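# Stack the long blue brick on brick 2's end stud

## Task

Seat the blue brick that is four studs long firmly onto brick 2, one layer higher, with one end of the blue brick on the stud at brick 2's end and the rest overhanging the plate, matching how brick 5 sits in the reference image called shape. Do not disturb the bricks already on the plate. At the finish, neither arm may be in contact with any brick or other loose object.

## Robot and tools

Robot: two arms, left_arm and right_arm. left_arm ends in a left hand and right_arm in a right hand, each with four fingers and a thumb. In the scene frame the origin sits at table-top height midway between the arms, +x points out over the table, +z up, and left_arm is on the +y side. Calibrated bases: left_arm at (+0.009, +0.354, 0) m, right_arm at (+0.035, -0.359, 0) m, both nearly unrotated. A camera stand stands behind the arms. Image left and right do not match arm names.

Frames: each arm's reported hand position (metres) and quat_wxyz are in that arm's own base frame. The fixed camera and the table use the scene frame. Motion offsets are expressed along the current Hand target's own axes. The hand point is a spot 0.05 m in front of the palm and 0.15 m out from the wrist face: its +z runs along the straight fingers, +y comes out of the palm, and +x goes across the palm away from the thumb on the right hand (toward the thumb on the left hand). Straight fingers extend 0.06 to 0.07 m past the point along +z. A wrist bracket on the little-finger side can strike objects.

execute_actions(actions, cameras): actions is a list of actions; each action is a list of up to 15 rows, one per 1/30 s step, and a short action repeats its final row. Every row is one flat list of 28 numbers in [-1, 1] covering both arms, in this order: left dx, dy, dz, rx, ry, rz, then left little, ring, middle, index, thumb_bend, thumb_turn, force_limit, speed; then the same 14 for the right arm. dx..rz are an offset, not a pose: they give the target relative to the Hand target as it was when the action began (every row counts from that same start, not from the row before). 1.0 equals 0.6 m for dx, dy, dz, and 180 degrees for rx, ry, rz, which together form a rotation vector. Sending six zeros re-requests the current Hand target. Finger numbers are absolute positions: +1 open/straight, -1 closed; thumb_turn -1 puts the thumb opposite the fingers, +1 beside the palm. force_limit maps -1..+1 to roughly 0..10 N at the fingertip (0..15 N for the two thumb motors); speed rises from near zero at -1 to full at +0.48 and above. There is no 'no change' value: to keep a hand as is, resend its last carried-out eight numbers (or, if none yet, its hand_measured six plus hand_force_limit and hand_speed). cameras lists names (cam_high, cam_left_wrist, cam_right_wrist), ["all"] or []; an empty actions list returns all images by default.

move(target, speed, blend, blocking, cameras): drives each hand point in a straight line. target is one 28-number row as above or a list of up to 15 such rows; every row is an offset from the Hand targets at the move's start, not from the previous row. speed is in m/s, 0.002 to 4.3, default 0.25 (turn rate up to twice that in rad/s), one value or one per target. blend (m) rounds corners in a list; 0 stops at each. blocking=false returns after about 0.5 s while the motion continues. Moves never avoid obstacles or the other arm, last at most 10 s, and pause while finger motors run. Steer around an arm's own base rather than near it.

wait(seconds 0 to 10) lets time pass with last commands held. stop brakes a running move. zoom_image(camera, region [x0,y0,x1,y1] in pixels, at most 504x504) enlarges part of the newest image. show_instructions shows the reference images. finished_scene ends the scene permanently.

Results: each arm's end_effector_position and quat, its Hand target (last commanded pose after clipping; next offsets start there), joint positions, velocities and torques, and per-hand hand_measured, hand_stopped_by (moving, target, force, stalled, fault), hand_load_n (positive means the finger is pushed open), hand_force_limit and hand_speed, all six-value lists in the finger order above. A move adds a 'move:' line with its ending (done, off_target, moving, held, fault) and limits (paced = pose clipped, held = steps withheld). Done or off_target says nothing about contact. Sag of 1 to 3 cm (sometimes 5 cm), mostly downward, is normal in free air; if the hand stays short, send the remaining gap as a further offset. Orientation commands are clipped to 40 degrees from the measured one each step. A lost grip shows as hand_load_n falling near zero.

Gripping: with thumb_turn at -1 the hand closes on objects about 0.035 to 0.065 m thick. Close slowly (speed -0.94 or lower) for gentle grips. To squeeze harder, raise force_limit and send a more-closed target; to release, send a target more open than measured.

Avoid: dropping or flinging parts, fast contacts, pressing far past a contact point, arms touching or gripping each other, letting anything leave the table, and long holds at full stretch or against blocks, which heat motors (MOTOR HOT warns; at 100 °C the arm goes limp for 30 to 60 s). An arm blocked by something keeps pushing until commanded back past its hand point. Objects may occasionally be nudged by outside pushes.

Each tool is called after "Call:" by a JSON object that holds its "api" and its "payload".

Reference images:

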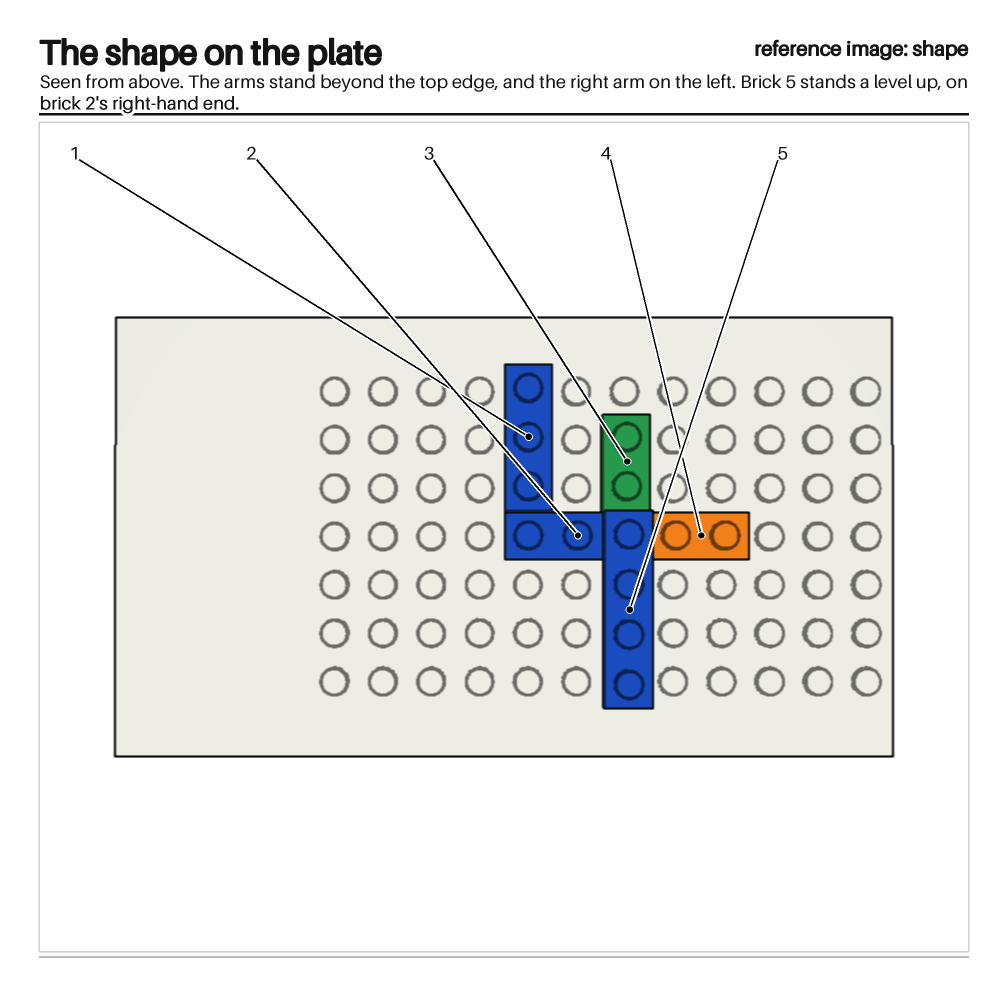

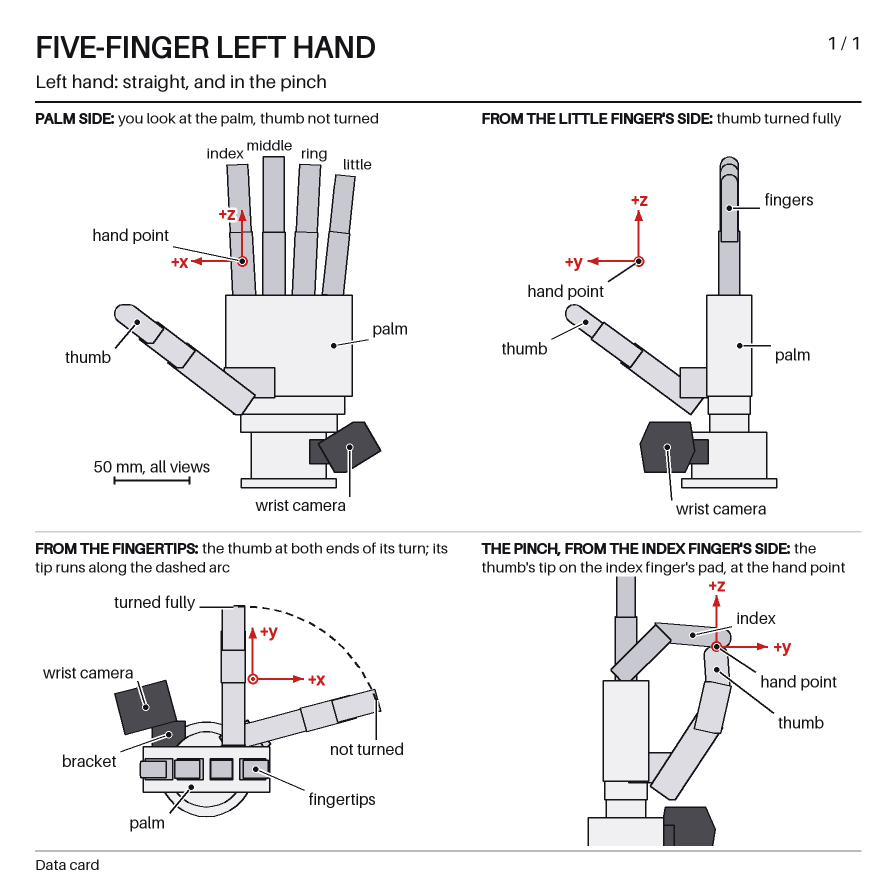

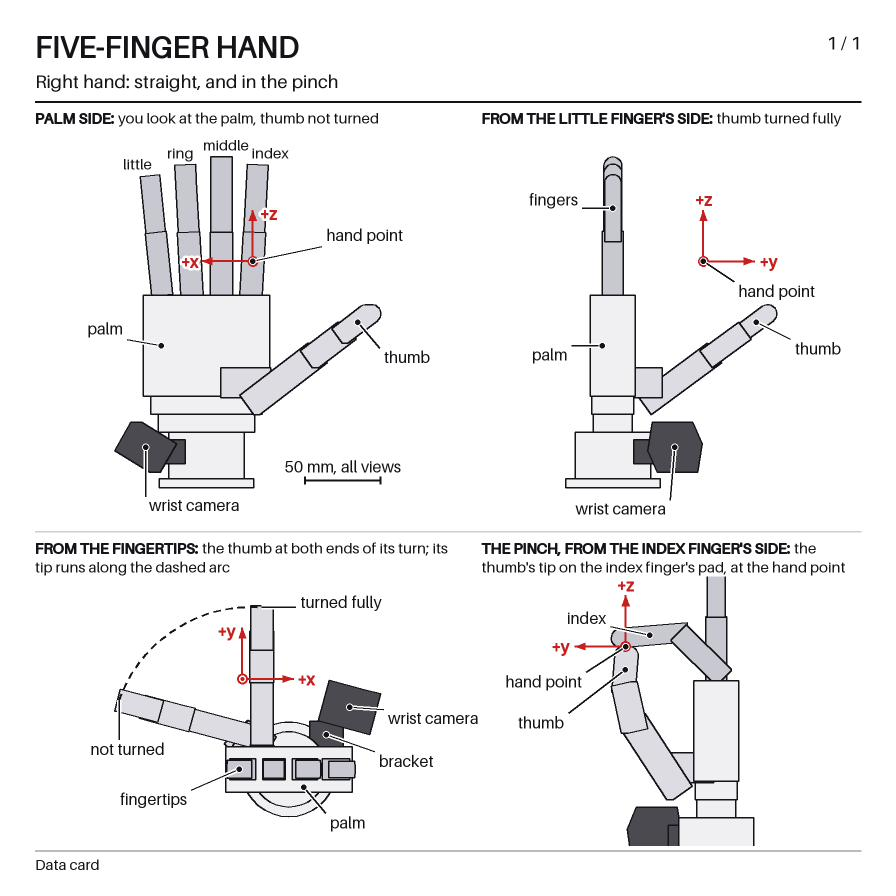

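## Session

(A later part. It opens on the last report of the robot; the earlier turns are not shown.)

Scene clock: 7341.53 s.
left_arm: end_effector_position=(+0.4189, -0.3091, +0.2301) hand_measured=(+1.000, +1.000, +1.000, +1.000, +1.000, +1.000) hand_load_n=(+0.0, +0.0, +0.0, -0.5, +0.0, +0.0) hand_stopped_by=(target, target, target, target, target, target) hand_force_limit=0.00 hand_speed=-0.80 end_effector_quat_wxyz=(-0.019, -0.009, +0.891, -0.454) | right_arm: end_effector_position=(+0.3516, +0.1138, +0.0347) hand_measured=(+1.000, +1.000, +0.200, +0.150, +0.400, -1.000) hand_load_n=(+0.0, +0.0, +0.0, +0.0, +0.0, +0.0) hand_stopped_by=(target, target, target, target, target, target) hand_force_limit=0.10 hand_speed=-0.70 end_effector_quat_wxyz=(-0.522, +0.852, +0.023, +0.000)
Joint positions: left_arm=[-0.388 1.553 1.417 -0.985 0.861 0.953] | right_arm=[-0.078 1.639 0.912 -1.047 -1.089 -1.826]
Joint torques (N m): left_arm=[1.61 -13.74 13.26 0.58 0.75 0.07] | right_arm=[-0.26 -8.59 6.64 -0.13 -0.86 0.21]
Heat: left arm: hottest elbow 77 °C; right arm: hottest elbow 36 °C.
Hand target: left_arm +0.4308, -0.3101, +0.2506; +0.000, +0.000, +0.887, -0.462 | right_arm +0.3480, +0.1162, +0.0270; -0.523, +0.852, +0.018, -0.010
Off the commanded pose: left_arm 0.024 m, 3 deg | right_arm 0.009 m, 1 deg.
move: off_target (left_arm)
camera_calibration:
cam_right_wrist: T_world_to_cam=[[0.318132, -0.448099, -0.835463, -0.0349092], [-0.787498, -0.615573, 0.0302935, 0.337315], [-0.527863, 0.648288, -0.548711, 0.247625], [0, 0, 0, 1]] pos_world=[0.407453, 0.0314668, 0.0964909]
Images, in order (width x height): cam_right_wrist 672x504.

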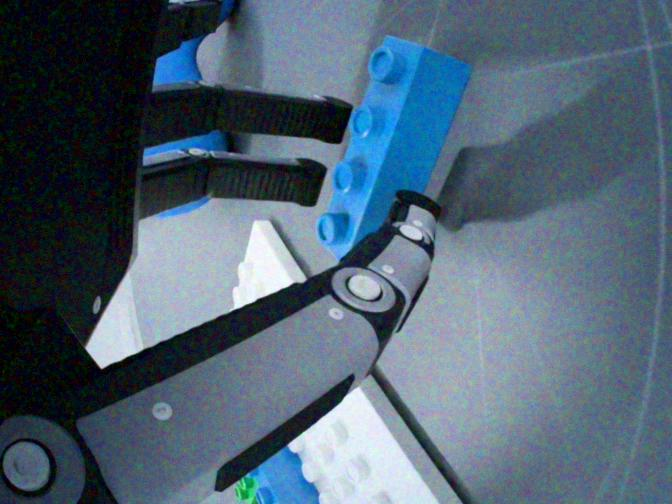

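Call:
{"api": "move", "payload": {"target": [[0,0,0,0,0,0,1,1,1,1,1,1,0,-0.8,-0.005,0.0073,0.004,0,0,0,1,1,0.2,0.15,0.4,-1,0.1,-0.7],[0,0,0,0,0,0,1,1,1,1,1,1,0,-0.8,-0.005,0.0073,0.004,0,0,0,1,1,-0.34,-0.34,0.225,-1,0.3,-0.85]], "speed": 0.06, "cameras": ["cam_right_wrist"]}}

Call:
{"api": "zoom_image", "payload": {"camera": "cam_right_wrist", "region": [260, 20, 540, 300]}}

Scene clock: 7368.70 s.
left_arm: end_effector_position=(+0.4189, -0.3091, +0.2301) hand_measured=(+1.000, +1.000, +1.000, +1.000, +1.000, +1.000) hand_load_n=(+0.0, +0.0, +0.0, +0.0, -0.5, +0.0) hand_stopped_by=(target, target, target, target, target, target) hand_force_limit=0.00 hand_speed=-0.80 end_effector_quat_wxyz=(-0.019, -0.009, +0.891, -0.454) | right_arm: end_effector_position=(+0.3493, +0.1140, +0.0305) hand_measured=(+1.000, +1.000, -0.072, -0.110, +0.266, -1.000) hand_load_n=(+0.0, +0.0, +11.0, +10.0, +9.0, +1.0) hand_stopped_by=(target, target, force, force, force, target) hand_force_limit=0.30 hand_speed=-0.85 end_effector_quat_wxyz=(-0.522, +0.852, +0.023, +0.001)
Joint positions: left_arm=[-0.388 1.553 1.417 -0.985 0.861 0.953] | right_arm=[-0.078 1.641 0.9 -1.031 -1.089 -1.826]
Joint torques (N m): left_arm=[1.67 -13.86 13.24 0.62 0.75 0.06] | right_arm=[-0.56 -8.53 6.43 -0.05 -0.84 0.19]
Heat: left arm: hottest elbow 77 °C; right arm: hottest elbow 36 °C.
Hand target: left_arm +0.4308, -0.3101, +0.2506; +0.000, +0.000, +0.887, -0.462 | right_arm +0.3450, +0.1162, +0.0221; -0.523, +0.852, +0.018, -0.010
Off the commanded pose: left_arm 0.024 m, 3 deg | right_arm 0.010 m, 1 deg.
move: off_target (left_arm)
camera_calibration:
cam_right_wrist: T_world_to_cam=[[0.319725, -0.448319, -0.834737, -0.038157], [-0.787661, -0.615434, 0.0288423, 0.33579], [-0.526656, 0.648268, -0.549893, 0.243545], [0, 0, 0, 1]] pos_world=[0.404953, 0.031667, 0.0923879]
Images, in order (width x height): cam_right_wrist 672x504.

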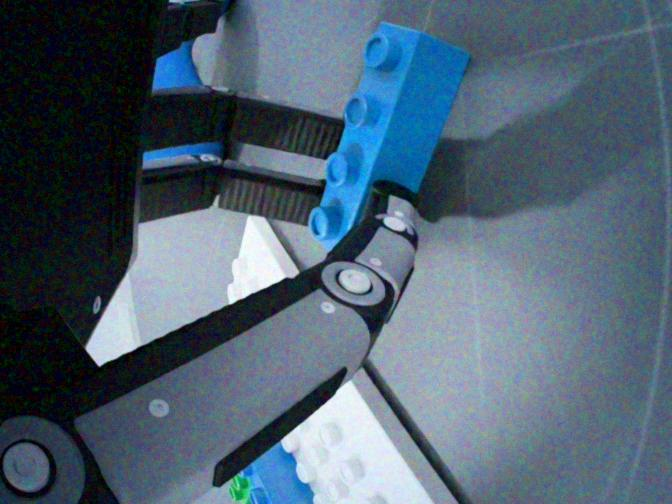

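Scaled by 1.800 from the camera's 672x504 image, which has a finer 960x720 frame.

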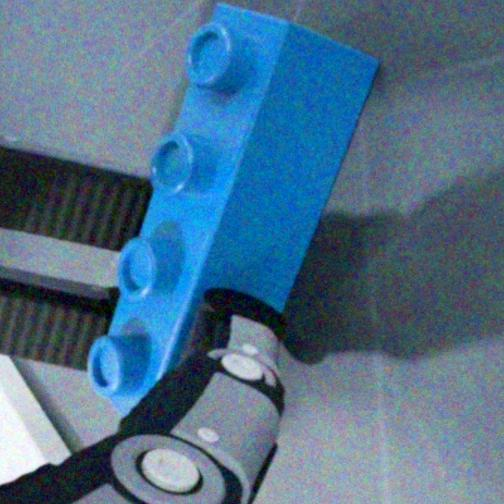

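Call:
{"api": "move", "payload": {"target": [[0,0,0,0,0,0,1,1,1,1,1,1,0,-0.8,-0.0002,-0.1017,-0.0574,0,0,0,1,1,-0.34,-0.34,0.225,-1,0.3,-0.85],[0,0,0,0,0,0,1,1,1,1,1,1,0,-0.8,-0.1932,-0.0776,-0.0787,0,0,0,1,1,-0.34,-0.34,0.225,-1,0.3,-0.85],[0,0,0,0,0,0,1,1,1,1,1,1,0,-0.8,-0.2001,-0.0481,-0.0466,0,0,0,1,1,-0.34,-0.34,0.225,-1,0.3,-0.85]], "speed": [0.15,0.2,0.08], "blend": [0.02,0.01,0], "cameras": ["cam_right_wrist"]}}

Call:
{"api": "zoom_image", "payload": {"camera": "cam_right_wrist", "region": [290, 20, 410, 140]}}

Call:
{"api": "zoom_image", "payload": {"camera": "cam_right_wrist", "region": [290, 140, 410, 260]}}

Call:
{"api": "zoom_image", "payload": {"camera": "cam_right_wrist", "region": [390, 180, 530, 320]}}

Scene clock: 7402.10 s.
left_arm: end_effector_position=(+0.4189, -0.3091, +0.2301) hand_measured=(+1.000, +1.000, +1.000, +1.000, +1.000, +1.000) hand_load_n=(+0.0, +0.0, +0.0, +0.0, +0.0, +0.0) hand_stopped_by=(target, target, target, target, target, target) hand_force_limit=0.00 hand_speed=-0.80 end_effector_quat_wxyz=(-0.019, -0.009, +0.891, -0.454) | right_arm: end_effector_position=(+0.2270, +0.0986, +0.0652) hand_measured=(+1.000, +1.000, -0.072, -0.110, +0.266, -1.000) hand_load_n=(+0.0, +0.0, +11.0, +10.0, +9.5, +1.0) hand_stopped_by=(target, target, force, force, force, target) hand_force_limit=0.30 hand_speed=-0.85 end_effector_quat_wxyz=(-0.521, +0.853, +0.019, -0.006)
Joint positions: left_arm=[-0.388 1.553 1.417 -0.985 0.861 0.953] | right_arm=[-0.17 1.321 0.65 -1.274 -1.057 -2.005]
Joint torques (N m): left_arm=[1.67 -13.86 13.23 0.62 0.74 0.06] | right_arm=[-0.62 -4.6 6.68 -0.4 -0.92 0.07]
Heat: left arm: hottest elbow 77 °C; right arm: hottest elbow 36 °C.
Hand target: left_arm +0.4308, -0.3101, +0.2506; +0.000, +0.000, +0.887, -0.462 | right_arm +0.2255, +0.0994, +0.0602; -0.523, +0.852, +0.018, -0.010
Off the commanded pose: left_arm 0.024 m, 3 deg | right_arm 0.005 m, 0 deg.
move: off_target (left_arm)
camera_calibration:
cam_right_wrist: T_world_to_cam=[[0.305052, -0.451695, -0.8384, 0.0269014], [-0.787283, -0.614957, 0.0448606, 0.227772], [-0.535844, 0.646374, -0.543206, 0.210022], [0, 0, 0, 1]] pos_world=[0.283654, 0.0164682, 0.126422]
Images, in order (width x height): cam_right_wrist 672x504.

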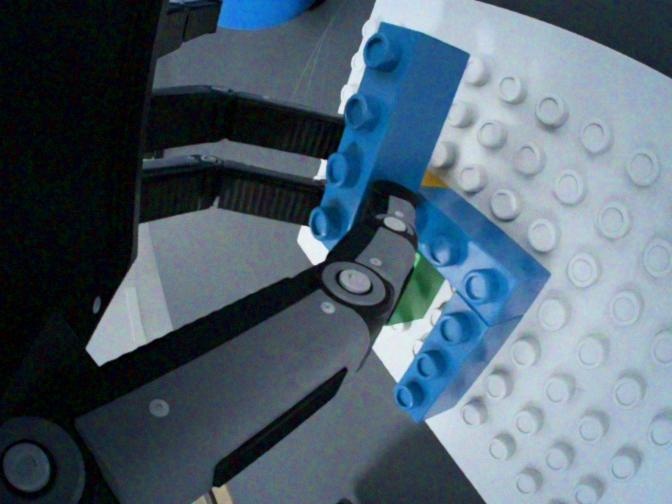

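Scaled by 4.200 from the camera's 672x504 image, which has a finer 960x720 frame.

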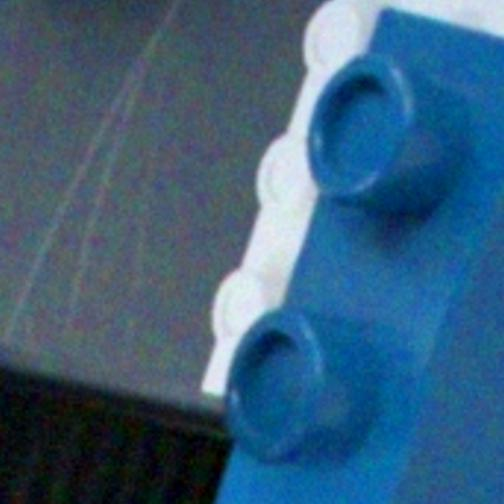

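Scaled by 4.200 from the camera's 672x504 image, which has a finer 960x720 frame.

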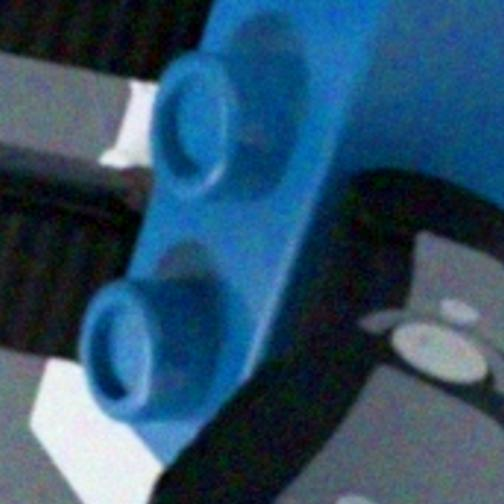

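Scaled by 3.600 from the camera's 672x504 image, which has a finer 960x720 frame.

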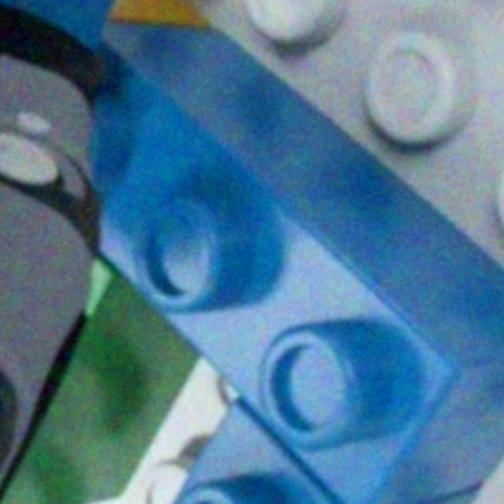

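Call:
{"api": "move", "payload": {"target": [0,0,0,0,0,0,1,1,1,1,1,1,0,-0.8,0.0023,0.0167,0.0028,0,0,0,1,1,-0.34,-0.34,0.225,-1,0.3,-0.85], "speed": 0.08, "cameras": ["cam_right_wrist"]}}

Call:
{"api": "zoom_image", "payload": {"camera": "cam_right_wrist", "region": [290, 20, 410, 140]}}

Call:
{"api": "zoom_image", "payload": {"camera": "cam_right_wrist", "region": [290, 140, 410, 260]}}

Call:
{"api": "zoom_image", "payload": {"camera": "cam_right_wrist", "region": [390, 180, 530, 320]}}

Scene clock: 7422.00 s.
left_arm: end_effector_position=(+0.4189, -0.3091, +0.2301) hand_measured=(+1.000, +1.000, +1.000, +1.000, +1.000, +1.000) hand_load_n=(+0.0, +0.0, +0.0, +0.0, +0.0, -0.5) hand_stopped_by=(target, target, target, target, target, target) hand_force_limit=0.00 hand_speed=-0.80 end_effector_quat_wxyz=(-0.019, -0.009, +0.891, -0.454) | right_arm: end_effector_position=(+0.2286, +0.0985, +0.0599) hand_measured=(+1.000, +1.000, -0.072, -0.110, +0.266, -1.000) hand_load_n=(+0.0, +0.0, +11.0, +10.5, +8.0, +1.0) hand_stopped_by=(target, target, force, force, force, target) hand_force_limit=0.30 hand_speed=-0.85 end_effector_quat_wxyz=(-0.523, +0.852, +0.019, -0.008)
Joint positions: left_arm=[-0.388 1.553 1.417 -0.985 0.861 0.953] | right_arm=[-0.17 1.343 0.649 -1.261 -1.059 -2.012]
Joint torques (N m): left_arm=[1.73 -13.86 13.29 0.59 0.74 0.06] | right_arm=[-1.32 -4.19 6.11 -0.18 -0.64 -0.02]
Heat: left arm: hottest elbow 77 °C; right arm: hottest elbow 37 °C.
Hand target: left_arm +0.4308, -0.3101, +0.2506; +0.000, +0.000, +0.887, -0.462 | right_arm +0.2269, +0.0964, +0.0504; -0.523, +0.852, +0.018, -0.010
Off the commanded pose: left_arm 0.024 m, 3 deg | right_arm 0.010 m, 0 deg.
move: off_target (left_arm)
camera_calibration:
cam_right_wrist: T_world_to_cam=[[0.304027, -0.447868, -0.840822, 0.0218572], [-0.786034, -0.6166, 0.0442192, 0.229231], [-0.538255, 0.647471, -0.539502, 0.2083], [0, 0, 0, 1]] pos_world=[0.285657, 0.0162646, 0.12062]
Images, in order (width x height): cam_right_wrist 672x504.

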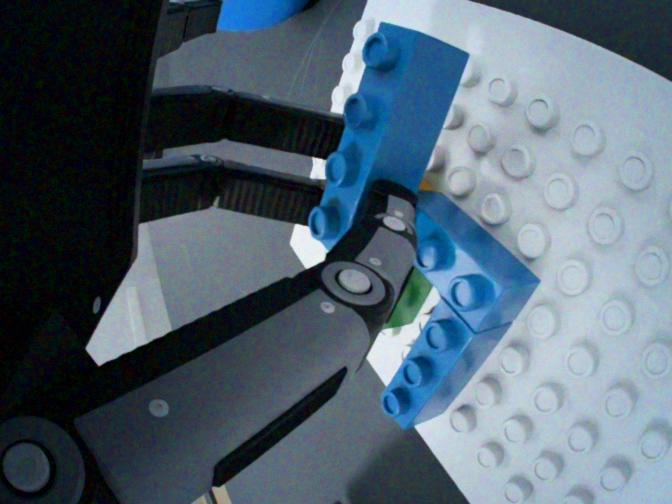

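Scaled by 4.200 from the camera's 672x504 image, which has a finer 960x720 frame.

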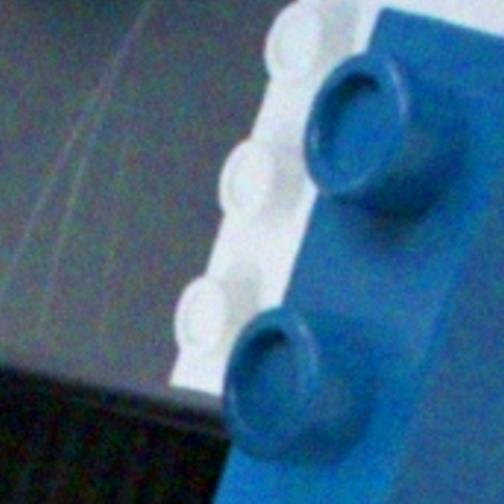

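Scaled by 4.200 from the camera's 672x504 image, which has a finer 960x720 frame.

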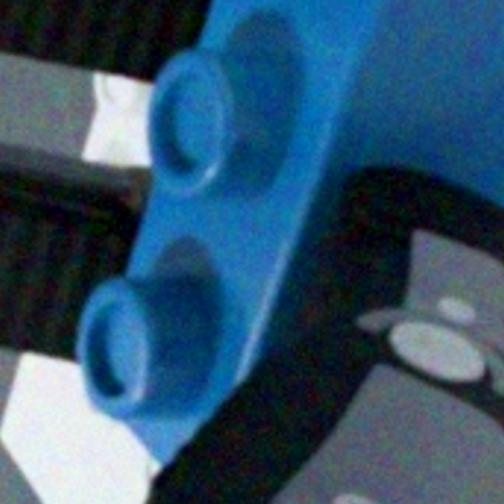

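Scaled by 3.600 from the camera's 672x504 image, which has a finer 960x720 frame.

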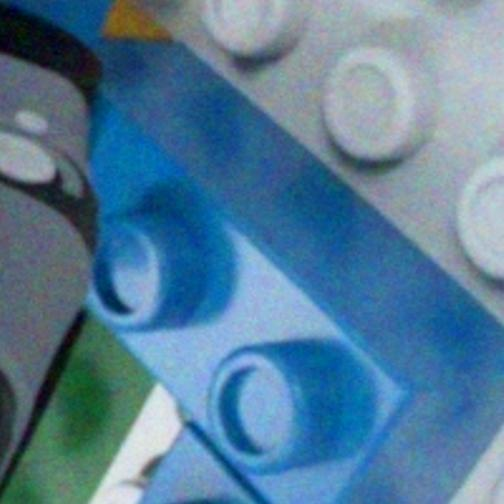

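Call:
{"api": "move", "payload": {"target": [[0,0,0,0,0,0,1,1,1,1,1,1,0,-0.8,0.0067,-0.0382,-0.0336,0,0,0,1,1,-0.34,-0.34,0.225,-1,0.3,-0.85],[0,0,0,0,0,0,1,1,1,1,1,1,0,-0.8,0.0008,-0.0156,-0.005,0,0,0,1,1,-0.34,-0.34,0.225,-1,0.3,-0.85],[0,0,0,0,0,0,1,1,1,1,1,1,0,-0.8,-0.0017,0.0022,0.0042,0,0,0,1,1,-0.34,-0.34,0.225,-1,0.3,-0.85]], "speed": [0.15,0.08,0.08], "cameras": ["cam_right_wrist"]}}

Call:
{"api": "zoom_image", "payload": {"camera": "cam_right_wrist", "region": [290, 20, 410, 140]}}

Call:
{"api": "zoom_image", "payload": {"camera": "cam_right_wrist", "region": [290, 140, 410, 260]}}

Call:
{"api": "zoom_image", "payload": {"camera": "cam_right_wrist", "region": [390, 200, 530, 340]}}

Scene clock: 7454.73 s.
left_arm: end_effector_position=(+0.4189, -0.3091, +0.2301) hand_measured=(+1.000, +1.000, +1.000, +1.000, +1.000, +1.000) hand_load_n=(+0.0, +0.0, +0.0, +0.0, +0.0, +0.0) hand_stopped_by=(target, target, target, target, target, target) hand_force_limit=0.00 hand_speed=-0.80 end_effector_quat_wxyz=(-0.019, -0.009, +0.891, -0.454) | right_arm: end_effector_position=(+0.2303, +0.0958, +0.0557) hand_measured=(+1.000, +1.000, -0.072, -0.110, +0.266, -1.000) hand_load_n=(+0.0, +0.0, +11.0, +10.5, +9.0, +1.0) hand_stopped_by=(target, target, force, force, force, target) hand_force_limit=0.30 hand_speed=-0.85 end_effector_quat_wxyz=(-0.523, +0.852, +0.018, +0.000)
Joint positions: left_arm=[-0.388 1.553 1.417 -0.985 0.861 0.953] | right_arm=[-0.183 1.35 0.642 -1.245 -1.062 -2.023]
Joint torques (N m): left_arm=[1.61 -13.92 13.23 0.59 0.74 0.06] | right_arm=[-0.09 -4.6 6.04 -0.16 -0.63 0.15]
Heat: left arm: hottest elbow 77 °C; right arm: hottest elbow 36 °C.
Hand target: left_arm +0.4308, -0.3101, +0.2506; +0.000, +0.000, +0.887, -0.462 | right_arm +0.2260, +0.0981, +0.0482; -0.523, +0.852, +0.018, -0.010
Off the commanded pose: left_arm 0.024 m, 3 deg | right_arm 0.009 m, 1 deg.
move: off_target (left_arm)
camera_calibration:
cam_right_wrist: T_world_to_cam=[[0.309858, -0.44887, -0.838155, 0.0152726], [-0.791977, -0.60962, 0.0336929, 0.230291], [-0.52608, 0.65336, -0.544391, 0.205654], [0, 0, 0, 1]] pos_world=[0.285843, 0.0128791, 0.116998]
Images, in order (width x height): cam_right_wrist 672x504.

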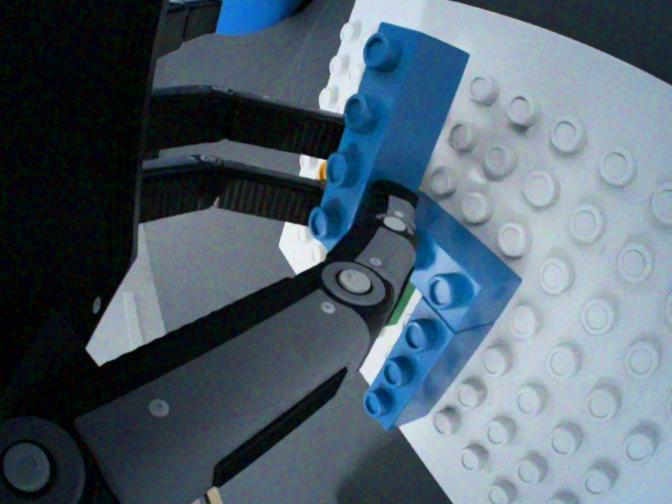

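Scaled by 4.200 from the camera's 672x504 image, which has a finer 960x720 frame.

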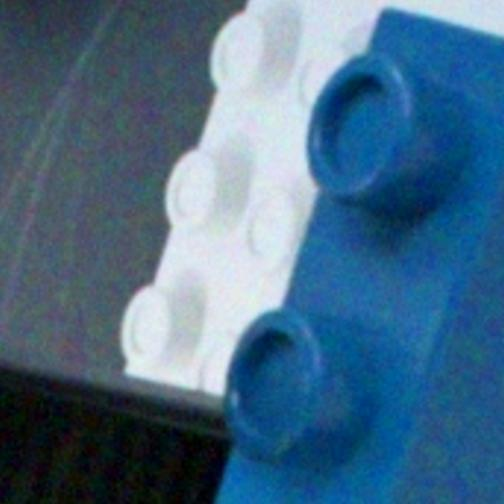

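Scaled by 4.200 from the camera's 672x504 image, which has a finer 960x720 frame.

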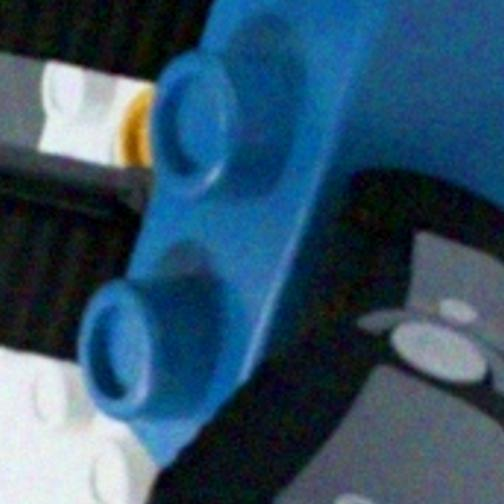

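Scaled by 3.600 from the camera's 672x504 image, which has a finer 960x720 frame.

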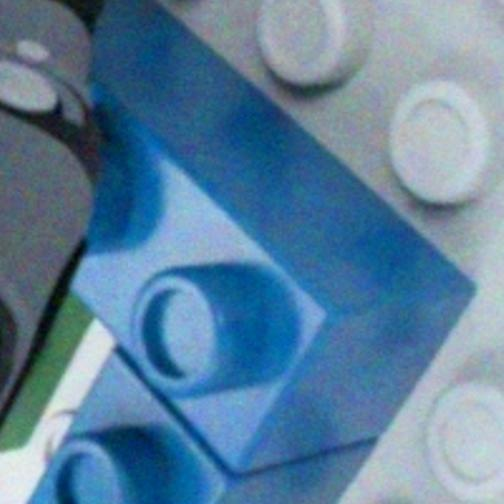

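Call:
{"api": "move", "payload": {"target": [0,0,0,0,0,0,1,1,1,1,1,1,0,-0.8,-0.0017,0.0126,0.0046,0,0,0,1,1,-0.34,-0.34,0.225,-1,0.3,-0.85], "speed": 0.06, "cameras": ["cam_right_wrist"]}}

Call:
{"api": "zoom_image", "payload": {"camera": "cam_right_wrist", "region": [290, 20, 410, 140]}}

Call:
{"api": "zoom_image", "payload": {"camera": "cam_right_wrist", "region": [290, 140, 410, 260]}}

Scene clock: 7467.40 s.
left_arm: end_effector_position=(+0.4189, -0.3091, +0.2301) hand_measured=(+1.000, +1.000, +1.000, +1.000, +1.000, +1.000) hand_load_n=(+0.0, +0.0, +0.0, +0.0, +0.0, +0.0) hand_stopped_by=(target, target, target, target, target, target) hand_force_limit=0.00 hand_speed=-0.80 end_effector_quat_wxyz=(-0.019, -0.009, +0.891, -0.454) | right_arm: end_effector_position=(+0.2308, +0.0961, +0.0544) hand_measured=(+1.000, +1.000, -0.072, -0.110, +0.266, -1.000) hand_load_n=(+0.0, +0.0, +9.5, +9.5, +8.0, +0.0) hand_stopped_by=(target, target, force, force, force, target) hand_force_limit=0.30 hand_speed=-0.85 end_effector_quat_wxyz=(-0.524, +0.851, +0.017, +0.000)
Joint positions: left_arm=[-0.388 1.553 1.417 -0.985 0.861 0.953] | right_arm=[-0.183 1.355 0.64 -1.238 -1.064 -2.021]
Joint torques (N m): left_arm=[1.73 -14.04 13.19 0.59 0.74 0.06] | right_arm=[-0.73 -3.66 5.22 0.36 -0.43 0.05]
Heat: left arm: hottest elbow 77 °C; right arm: hottest elbow 36 °C.
Hand target: left_arm +0.4308, -0.3101, +0.2506; +0.000, +0.000, +0.887, -0.462 | right_arm +0.2250, +0.0971, +0.0402; -0.523, +0.852, +0.018, -0.010
Off the commanded pose: left_arm 0.024 m, 3 deg | right_arm 0.015 m, 1 deg.
move: off_target (left_arm, right_arm)
camera_calibration:
cam_right_wrist: T_world_to_cam=[[0.308623, -0.447669, -0.839253, 0.0144014], [-0.79321, -0.608072, 0.0326627, 0.231171], [-0.524948, 0.655623, -0.54276, 0.204436], [0, 0, 0, 1]] pos_world=[0.286241, 0.0129823, 0.115496]
Images, in order (width x height): cam_right_wrist 672x504.

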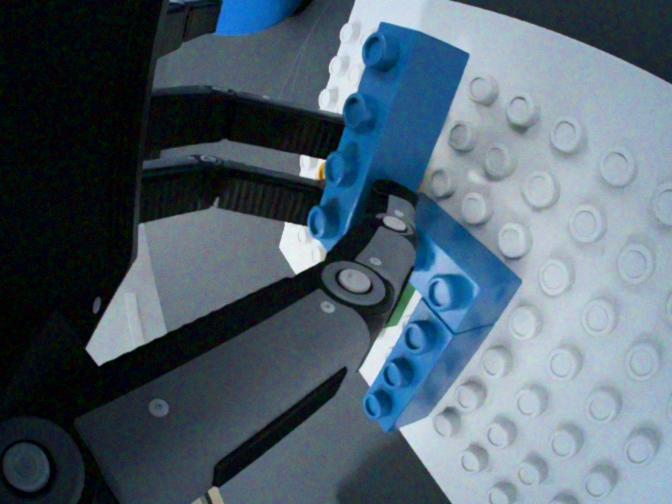

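Scaled by 4.200 from the camera's 672x504 image, which has a finer 960x720 frame.

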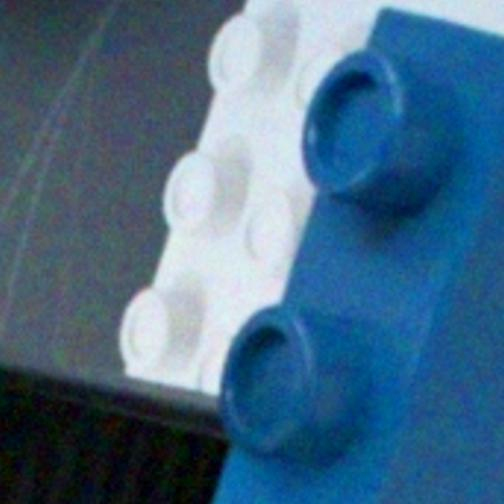

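Scaled by 4.200 from the camera's 672x504 image, which has a finer 960x720 frame.

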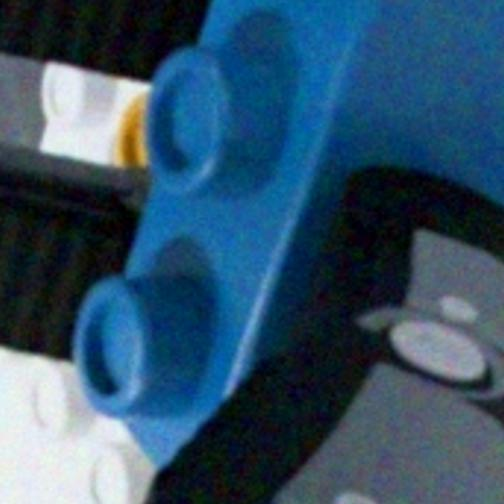

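Call:
{"api": "move", "payload": {"target": [[0,0,0,0,0,0,1,1,1,1,1,1,0,-0.8,0.0043,-0.0168,-0.0048,0,0,0,1,1,-0.34,-0.34,0.225,-1,0.3,-0.85],[0,0,0,0,0,0,1,1,1,1,1,1,0,-0.8,0.0043,-0.0168,-0.0048,0,0,0,1,1,-0.01,-0.05,0.325,-1,0.3,-0.94]], "speed": 0.05, "cameras": ["cam_right_wrist"]}}

Call:
{"api": "zoom_image", "payload": {"camera": "cam_right_wrist", "region": [290, 20, 490, 260]}}

Scene clock: 7478.10 s.
left_arm: end_effector_position=(+0.4189, -0.3091, +0.2301) hand_measured=(+1.000, +1.000, +1.000, +1.000, +1.000, +1.000) hand_load_n=(+0.0, +0.0, +0.0, +0.0, +0.0, -0.5) hand_stopped_by=(target, target, target, target, target, target) hand_force_limit=0.00 hand_speed=-0.80 end_effector_quat_wxyz=(-0.019, -0.009, +0.891, -0.454) | right_arm: end_effector_position=(+0.2302, +0.0959, +0.0544) hand_measured=(+1.000, +1.000, -0.010, -0.052, +0.326, -1.000) hand_load_n=(-0.5, +0.0, +0.0, -3.5, +0.0, +0.0) hand_stopped_by=(target, target, target, target, target, target) hand_force_limit=0.30 hand_speed=-0.94 end_effector_quat_wxyz=(-0.523, +0.852, +0.014, -0.002)
Joint positions: left_arm=[-0.388 1.553 1.417 -0.985 0.861 0.953] | right_arm=[-0.183 1.355 0.64 -1.237 -1.062 -2.013]
Joint torques (N m): left_arm=[1.55 -13.98 13.22 0.62 0.75 0.07] | right_arm=[0.38 -5.13 6.67 -0.49 -0.68 0.14]
Heat: left arm: hottest elbow 77 °C; right arm: hottest elbow 36 °C.
Hand target: left_arm +0.4308, -0.3101, +0.2506; +0.000, +0.000, +0.887, -0.462 | right_arm +0.2275, +0.0991, +0.0505; -0.523, +0.852, +0.018, -0.009
Off the commanded pose: left_arm 0.024 m, 3 deg | right_arm 0.006 m, 1 deg.
move: off_target (left_arm)
camera_calibration:
cam_right_wrist: T_world_to_cam=[[0.30173, -0.450115, -0.84045, 0.0163375], [-0.794636, -0.605822, 0.0391741, 0.23037], [-0.526795, 0.656031, -0.540472, 0.204457], [0, 0, 0, 1]] pos_world=[0.285838, 0.0127871, 0.115209]
Images, in order (width x height): cam_right_wrist 672x504.

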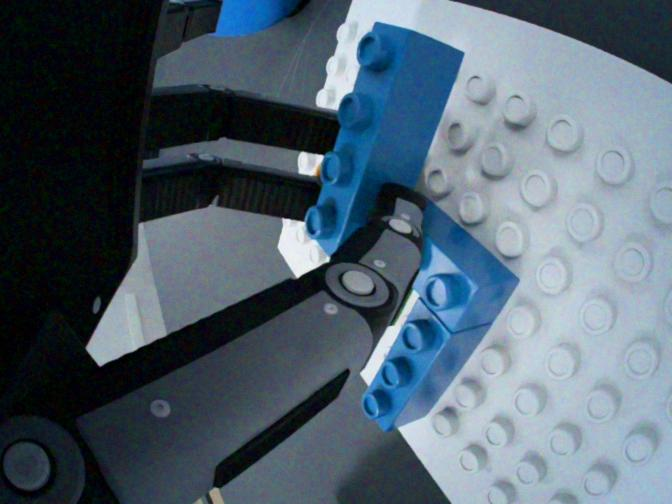

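Scaled by 2.100 from the camera's 672x504 image, which has a finer 960x720 frame.

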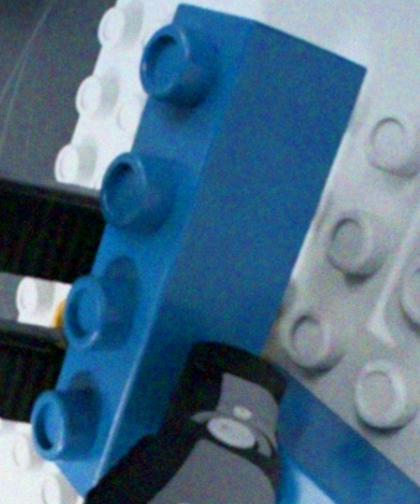

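Call:
{"api": "move", "payload": {"target": [[0,0,0,0,0,0,1,1,1,1,1,1,0,-0.8,0,-0.1485,-0.0757,0,0,0,1,1,-0.01,-0.05,0.325,-1,0.3,-0.94],[0,0,0,0,0,0,1,1,1,1,1,1,0,-0.8,0.0373,-0.1144,-0.0656,0,0,0,1,1,1,1,1,1,0.15,0.3]], "speed": [0.3,0.12], "blend": [0.01,0], "cameras": ["cam_right_wrist","cam_left_wrist"]}}

Call:
{"api": "zoom_image", "payload": {"camera": "cam_right_wrist", "region": [420, 180, 560, 320]}}

Call:
{"api": "zoom_image", "payload": {"camera": "cam_right_wrist", "region": [460, 80, 600, 220]}}

Call:
{"api": "zoom_image", "payload": {"camera": "cam_left_wrist", "region": [340, 130, 430, 220]}}

Scene clock: 7491.97 s.
left_arm: end_effector_position=(+0.4189, -0.3091, +0.2301) hand_measured=(+1.000, +1.000, +1.000, +1.000, +1.000, +1.000) hand_load_n=(+0.0, +0.0, +0.0, +0.0, +0.0, -0.5) hand_stopped_by=(target, target, target, target, target, target) hand_force_limit=0.00 hand_speed=-0.80 end_effector_quat_wxyz=(-0.019, -0.009, +0.891, -0.454) | right_arm: end_effector_position=(+0.2326, +0.0993, +0.1224) hand_measured=(+1.000, +1.000, +1.000, +1.000, +1.000, +1.000) hand_load_n=(+0.0, +0.0, +0.0, +0.0, +0.0, +0.0) hand_stopped_by=(target, target, target, target, target, target) hand_force_limit=0.15 hand_speed=0.30 end_effector_quat_wxyz=(-0.526, +0.850, +0.006, -0.026)
Joint positions: left_arm=[-0.388 1.553 1.417 -0.985 0.861 0.953] | right_arm=[-0.166 1.267 0.766 -1.489 -1.063 -1.999]
Joint torques (N m): left_arm=[1.79 -13.98 13.2 0.58 0.74 0.06] | right_arm=[-0.85 -4.89 11.7 -0.72 -0.7 0.06]
Heat: left arm: hottest elbow 77 °C; right arm: hottest elbow 36 °C.
Hand target: left_arm +0.4308, -0.3101, +0.2506; +0.000, +0.000, +0.887, -0.462 | right_arm +0.2498, +0.0961, +0.1295; -0.523, +0.852, +0.018, -0.010
Off the commanded pose: left_arm 0.024 m, 3 deg | right_arm 0.019 m, 2 deg.
move: off_target (left_arm, right_arm); target 2's new numbers were sent with right_arm's hand 0.019 m and 3 deg from that target
camera_calibration:
cam_left_wrist: T_world_to_cam=[[-0.254805, -0.543548, 0.799769, -0.248628], [-0.800058, 0.583033, 0.14135, 0.479178], [-0.543122, -0.603845, -0.583429, 0.293783], [0, 0, 0, 1]] pos_world=[0.479579, -0.237118, 0.302515]
cam_right_wrist: T_world_to_cam=[[0.263515, -0.441662, -0.85761, 0.0844523], [-0.785343, -0.614484, 0.0751447, 0.225915], [-0.560176, 0.653716, -0.508782, 0.244375], [0, 0, 0, 1]] pos_world=[0.292059, 0.0163688, 0.179784]
Images, in order (width x height): cam_left_wrist 672x504, cam_right_wrist 672x504.

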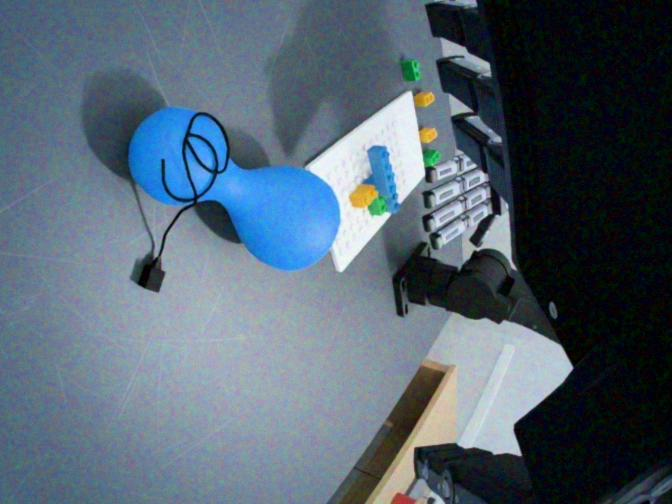

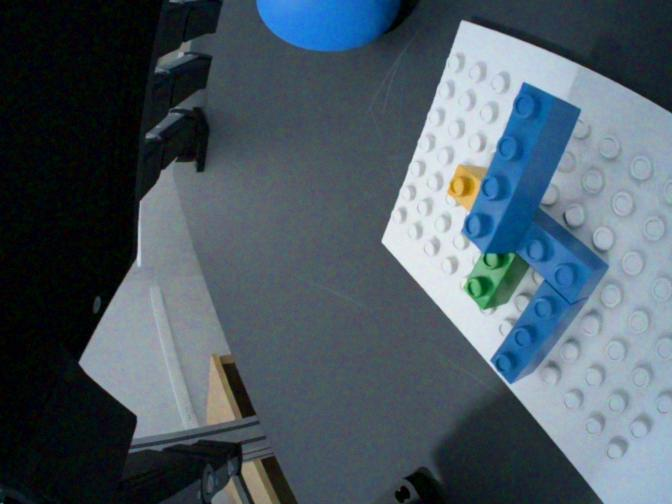

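Scaled by 3.600 from the camera's 672x504 image, which has a finer 960x720 frame.

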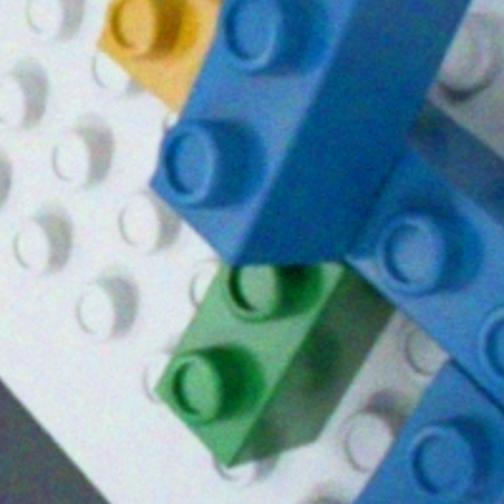

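Scaled by 3.600 from the camera's 672x504 image, which has a finer 960x720 frame.

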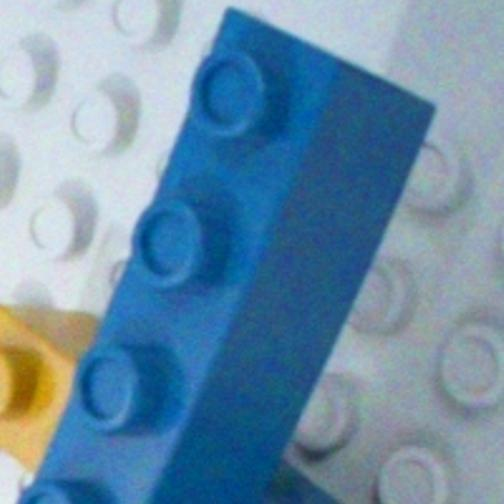

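Scaled by 5.600 from the camera's 672x504 image, which has a finer 960x720 frame.

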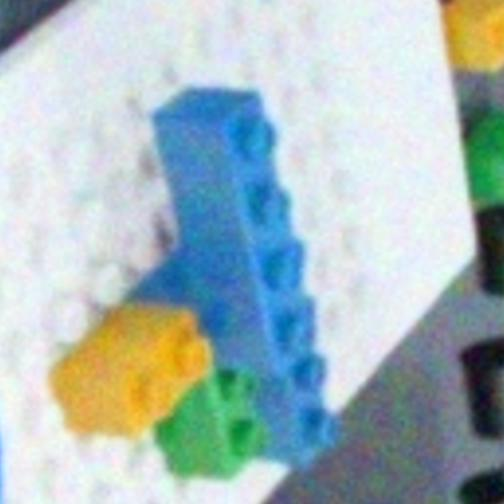

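Call:
{"api": "move", "payload": {"target": [[0,0,0,0,0,0,1,1,1,1,1,1,0,-0.8,-0.0225,-0.0107,-0.1281,-0.3502,0.0067,0.0121,-0.9,-0.9,-0.9,1,1,1,0.15,0.3],[0,0,0,0,0,0,1,1,1,1,1,1,0,-0.8,-0.031,0.0431,-0.0835,-0.3502,0.0067,0.0121,-0.9,-0.9,-0.9,1,1,1,0.15,0.3]], "speed": [0.35,0.15], "cameras": ["cam_left_wrist"]}}

Call:
{"api": "zoom_image", "payload": {"camera": "cam_left_wrist", "region": [340, 130, 430, 220]}}

Scene clock: 7551.77 s.
left_arm: end_effector_position=(+0.4189, -0.3091, +0.2301) hand_measured=(+1.000, +1.000, +1.000, +1.000, +1.000, +1.000) hand_load_n=(+0.0, +0.0, +0.0, -0.5, +0.0, +0.0) hand_stopped_by=(target, target, target, target, target, target) hand_force_limit=0.00 hand_speed=-0.80 end_effector_quat_wxyz=(-0.019, -0.009, +0.891, -0.454) | right_arm: end_effector_position=(+0.2332, +0.0364, +0.1338) hand_measured=(-0.900, -0.900, -0.900, +1.000, +1.000, +1.000) hand_load_n=(+0.0, +0.0, +0.0, +0.0, +0.0, +0.0) hand_stopped_by=(target, target, target, target, target, target) hand_force_limit=0.15 hand_speed=0.30 end_effector_quat_wxyz=(-0.003, +1.000, -0.001, +0.003)
Joint positions: left_arm=[-0.388 1.553 1.417 -0.985 0.861 0.953] | right_arm=[0.35 1.098 0.844 -1.31 -0.003 -1.219]
Joint torques (N m): left_arm=[1.55 -13.86 13.19 0.59 0.75 0.06] | right_arm=[0.03 -4.07 9.24 0.24 0.12 0.2]
Heat: left arm: hottest elbow 77 °C; right arm: hottest elbow 41 °C.
Hand target: left_arm +0.4308, -0.3101, +0.2506; +0.000, +0.000, +0.887, -0.462 | right_arm +0.2335, +0.0390, +0.1292; +0.000, +1.000, +0.000, +0.000
Off the commanded pose: left_arm 0.024 m, 3 deg | right_arm 0.005 m, 0 deg.
move: off_target (left_arm)
camera_calibration:
cam_left_wrist: T_world_to_cam=[[-0.254805, -0.543548, 0.799769, -0.248628], [-0.800058, 0.583033, 0.14135, 0.479178], [-0.543122, -0.603845, -0.583429, 0.293783], [0, 0, 0, 1]] pos_world=[0.479579, -0.237118, 0.302515]
Images, in order (width x height): cam_left_wrist 672x504.

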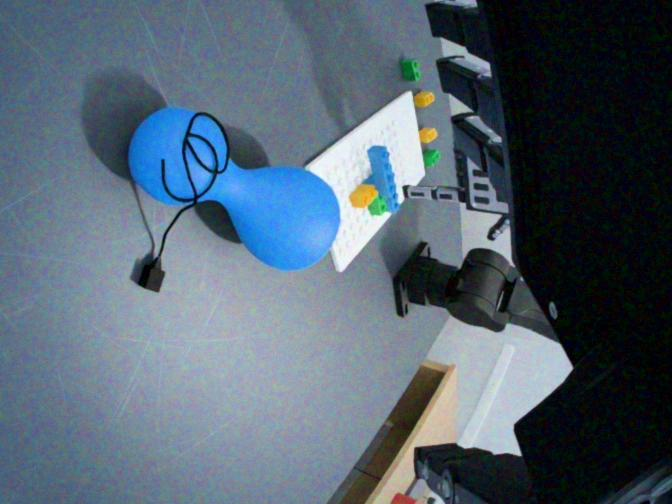

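Scaled by 5.600 from the camera's 672x504 image, which has a finer 960x720 frame.

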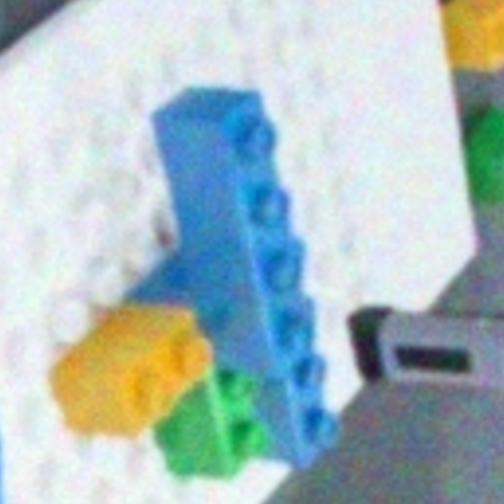

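Call:
{"api": "move", "payload": {"target": [0,0,0,0,0,0,1,1,1,1,1,1,0,-0.8,-0.0008,0,0.0453,0,0,0,-0.9,-0.9,-0.9,1,1,1,0.15,0.3], "speed": 0.06, "cameras": ["cam_left_wrist"]}}

Call:
{"api": "zoom_image", "payload": {"camera": "cam_left_wrist", "region": [340, 130, 430, 220]}}

Scene clock: 7586.80 s.
left_arm: end_effector_position=(+0.4189, -0.3091, +0.2301) hand_measured=(+1.000, +1.000, +1.000, +1.000, +1.000, +1.000) hand_load_n=(+0.0, +0.0, +0.0, +0.0, +0.0, +0.0) hand_stopped_by=(target, target, target, target, target, target) hand_force_limit=0.00 hand_speed=-0.80 end_effector_quat_wxyz=(-0.019, -0.009, +0.891, -0.454) | right_arm: end_effector_position=(+0.2333, +0.0356, +0.1224) hand_measured=(-0.900, -0.900, -0.900, +1.000, +1.000, +1.000) hand_load_n=(+0.0, +0.5, +0.0, -2.5, +0.0, +0.0) hand_stopped_by=(target, target, target, target, target, target) hand_force_limit=0.15 hand_speed=0.30 end_effector_quat_wxyz=(-0.001, +1.000, -0.002, +0.006)
Joint positions: left_arm=[-0.388 1.553 1.417 -0.985 0.861 0.953] | right_arm=[0.35 1.103 0.816 -1.272 0.001 -1.218]
Joint torques (N m): left_arm=[1.73 -13.92 13.24 0.58 0.74 0.07] | right_arm=[-0.09 -3.02 6.65 1.88 -0.08 0.22]
Heat: left arm: hottest elbow 77 °C; right arm: hottest elbow 40 °C.
Hand target: left_arm +0.4308, -0.3101, +0.2506; +0.000, +0.000, +0.887, -0.462 | right_arm +0.2330, +0.0389, +0.1020; +0.000, +1.000, +0.000, +0.000
Off the commanded pose: left_arm 0.024 m, 3 deg | right_arm 0.021 m, 1 deg.
move: off_target (left_arm, right_arm)
camera_calibration:
cam_left_wrist: T_world_to_cam=[[-0.254805, -0.543548, 0.799769, -0.248628], [-0.800058, 0.583033, 0.14135, 0.479178], [-0.543122, -0.603845, -0.583429, 0.293783], [0, 0, 0, 1]] pos_world=[0.479579, -0.237118, 0.302515]
Images, in order (width x height): cam_left_wrist 672x504.

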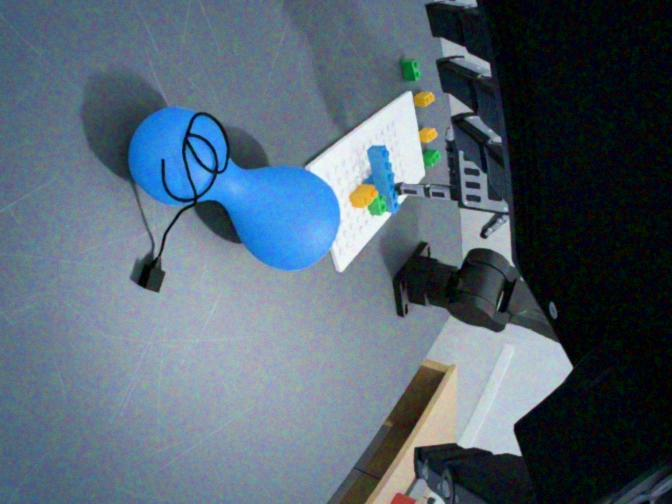

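Scaled by 5.600 from the camera's 672x504 image, which has a finer 960x720 frame.

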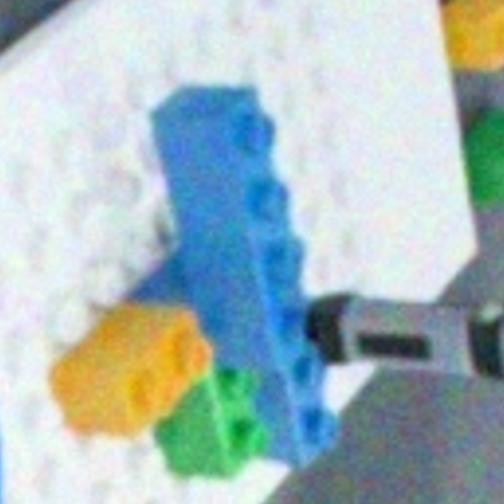

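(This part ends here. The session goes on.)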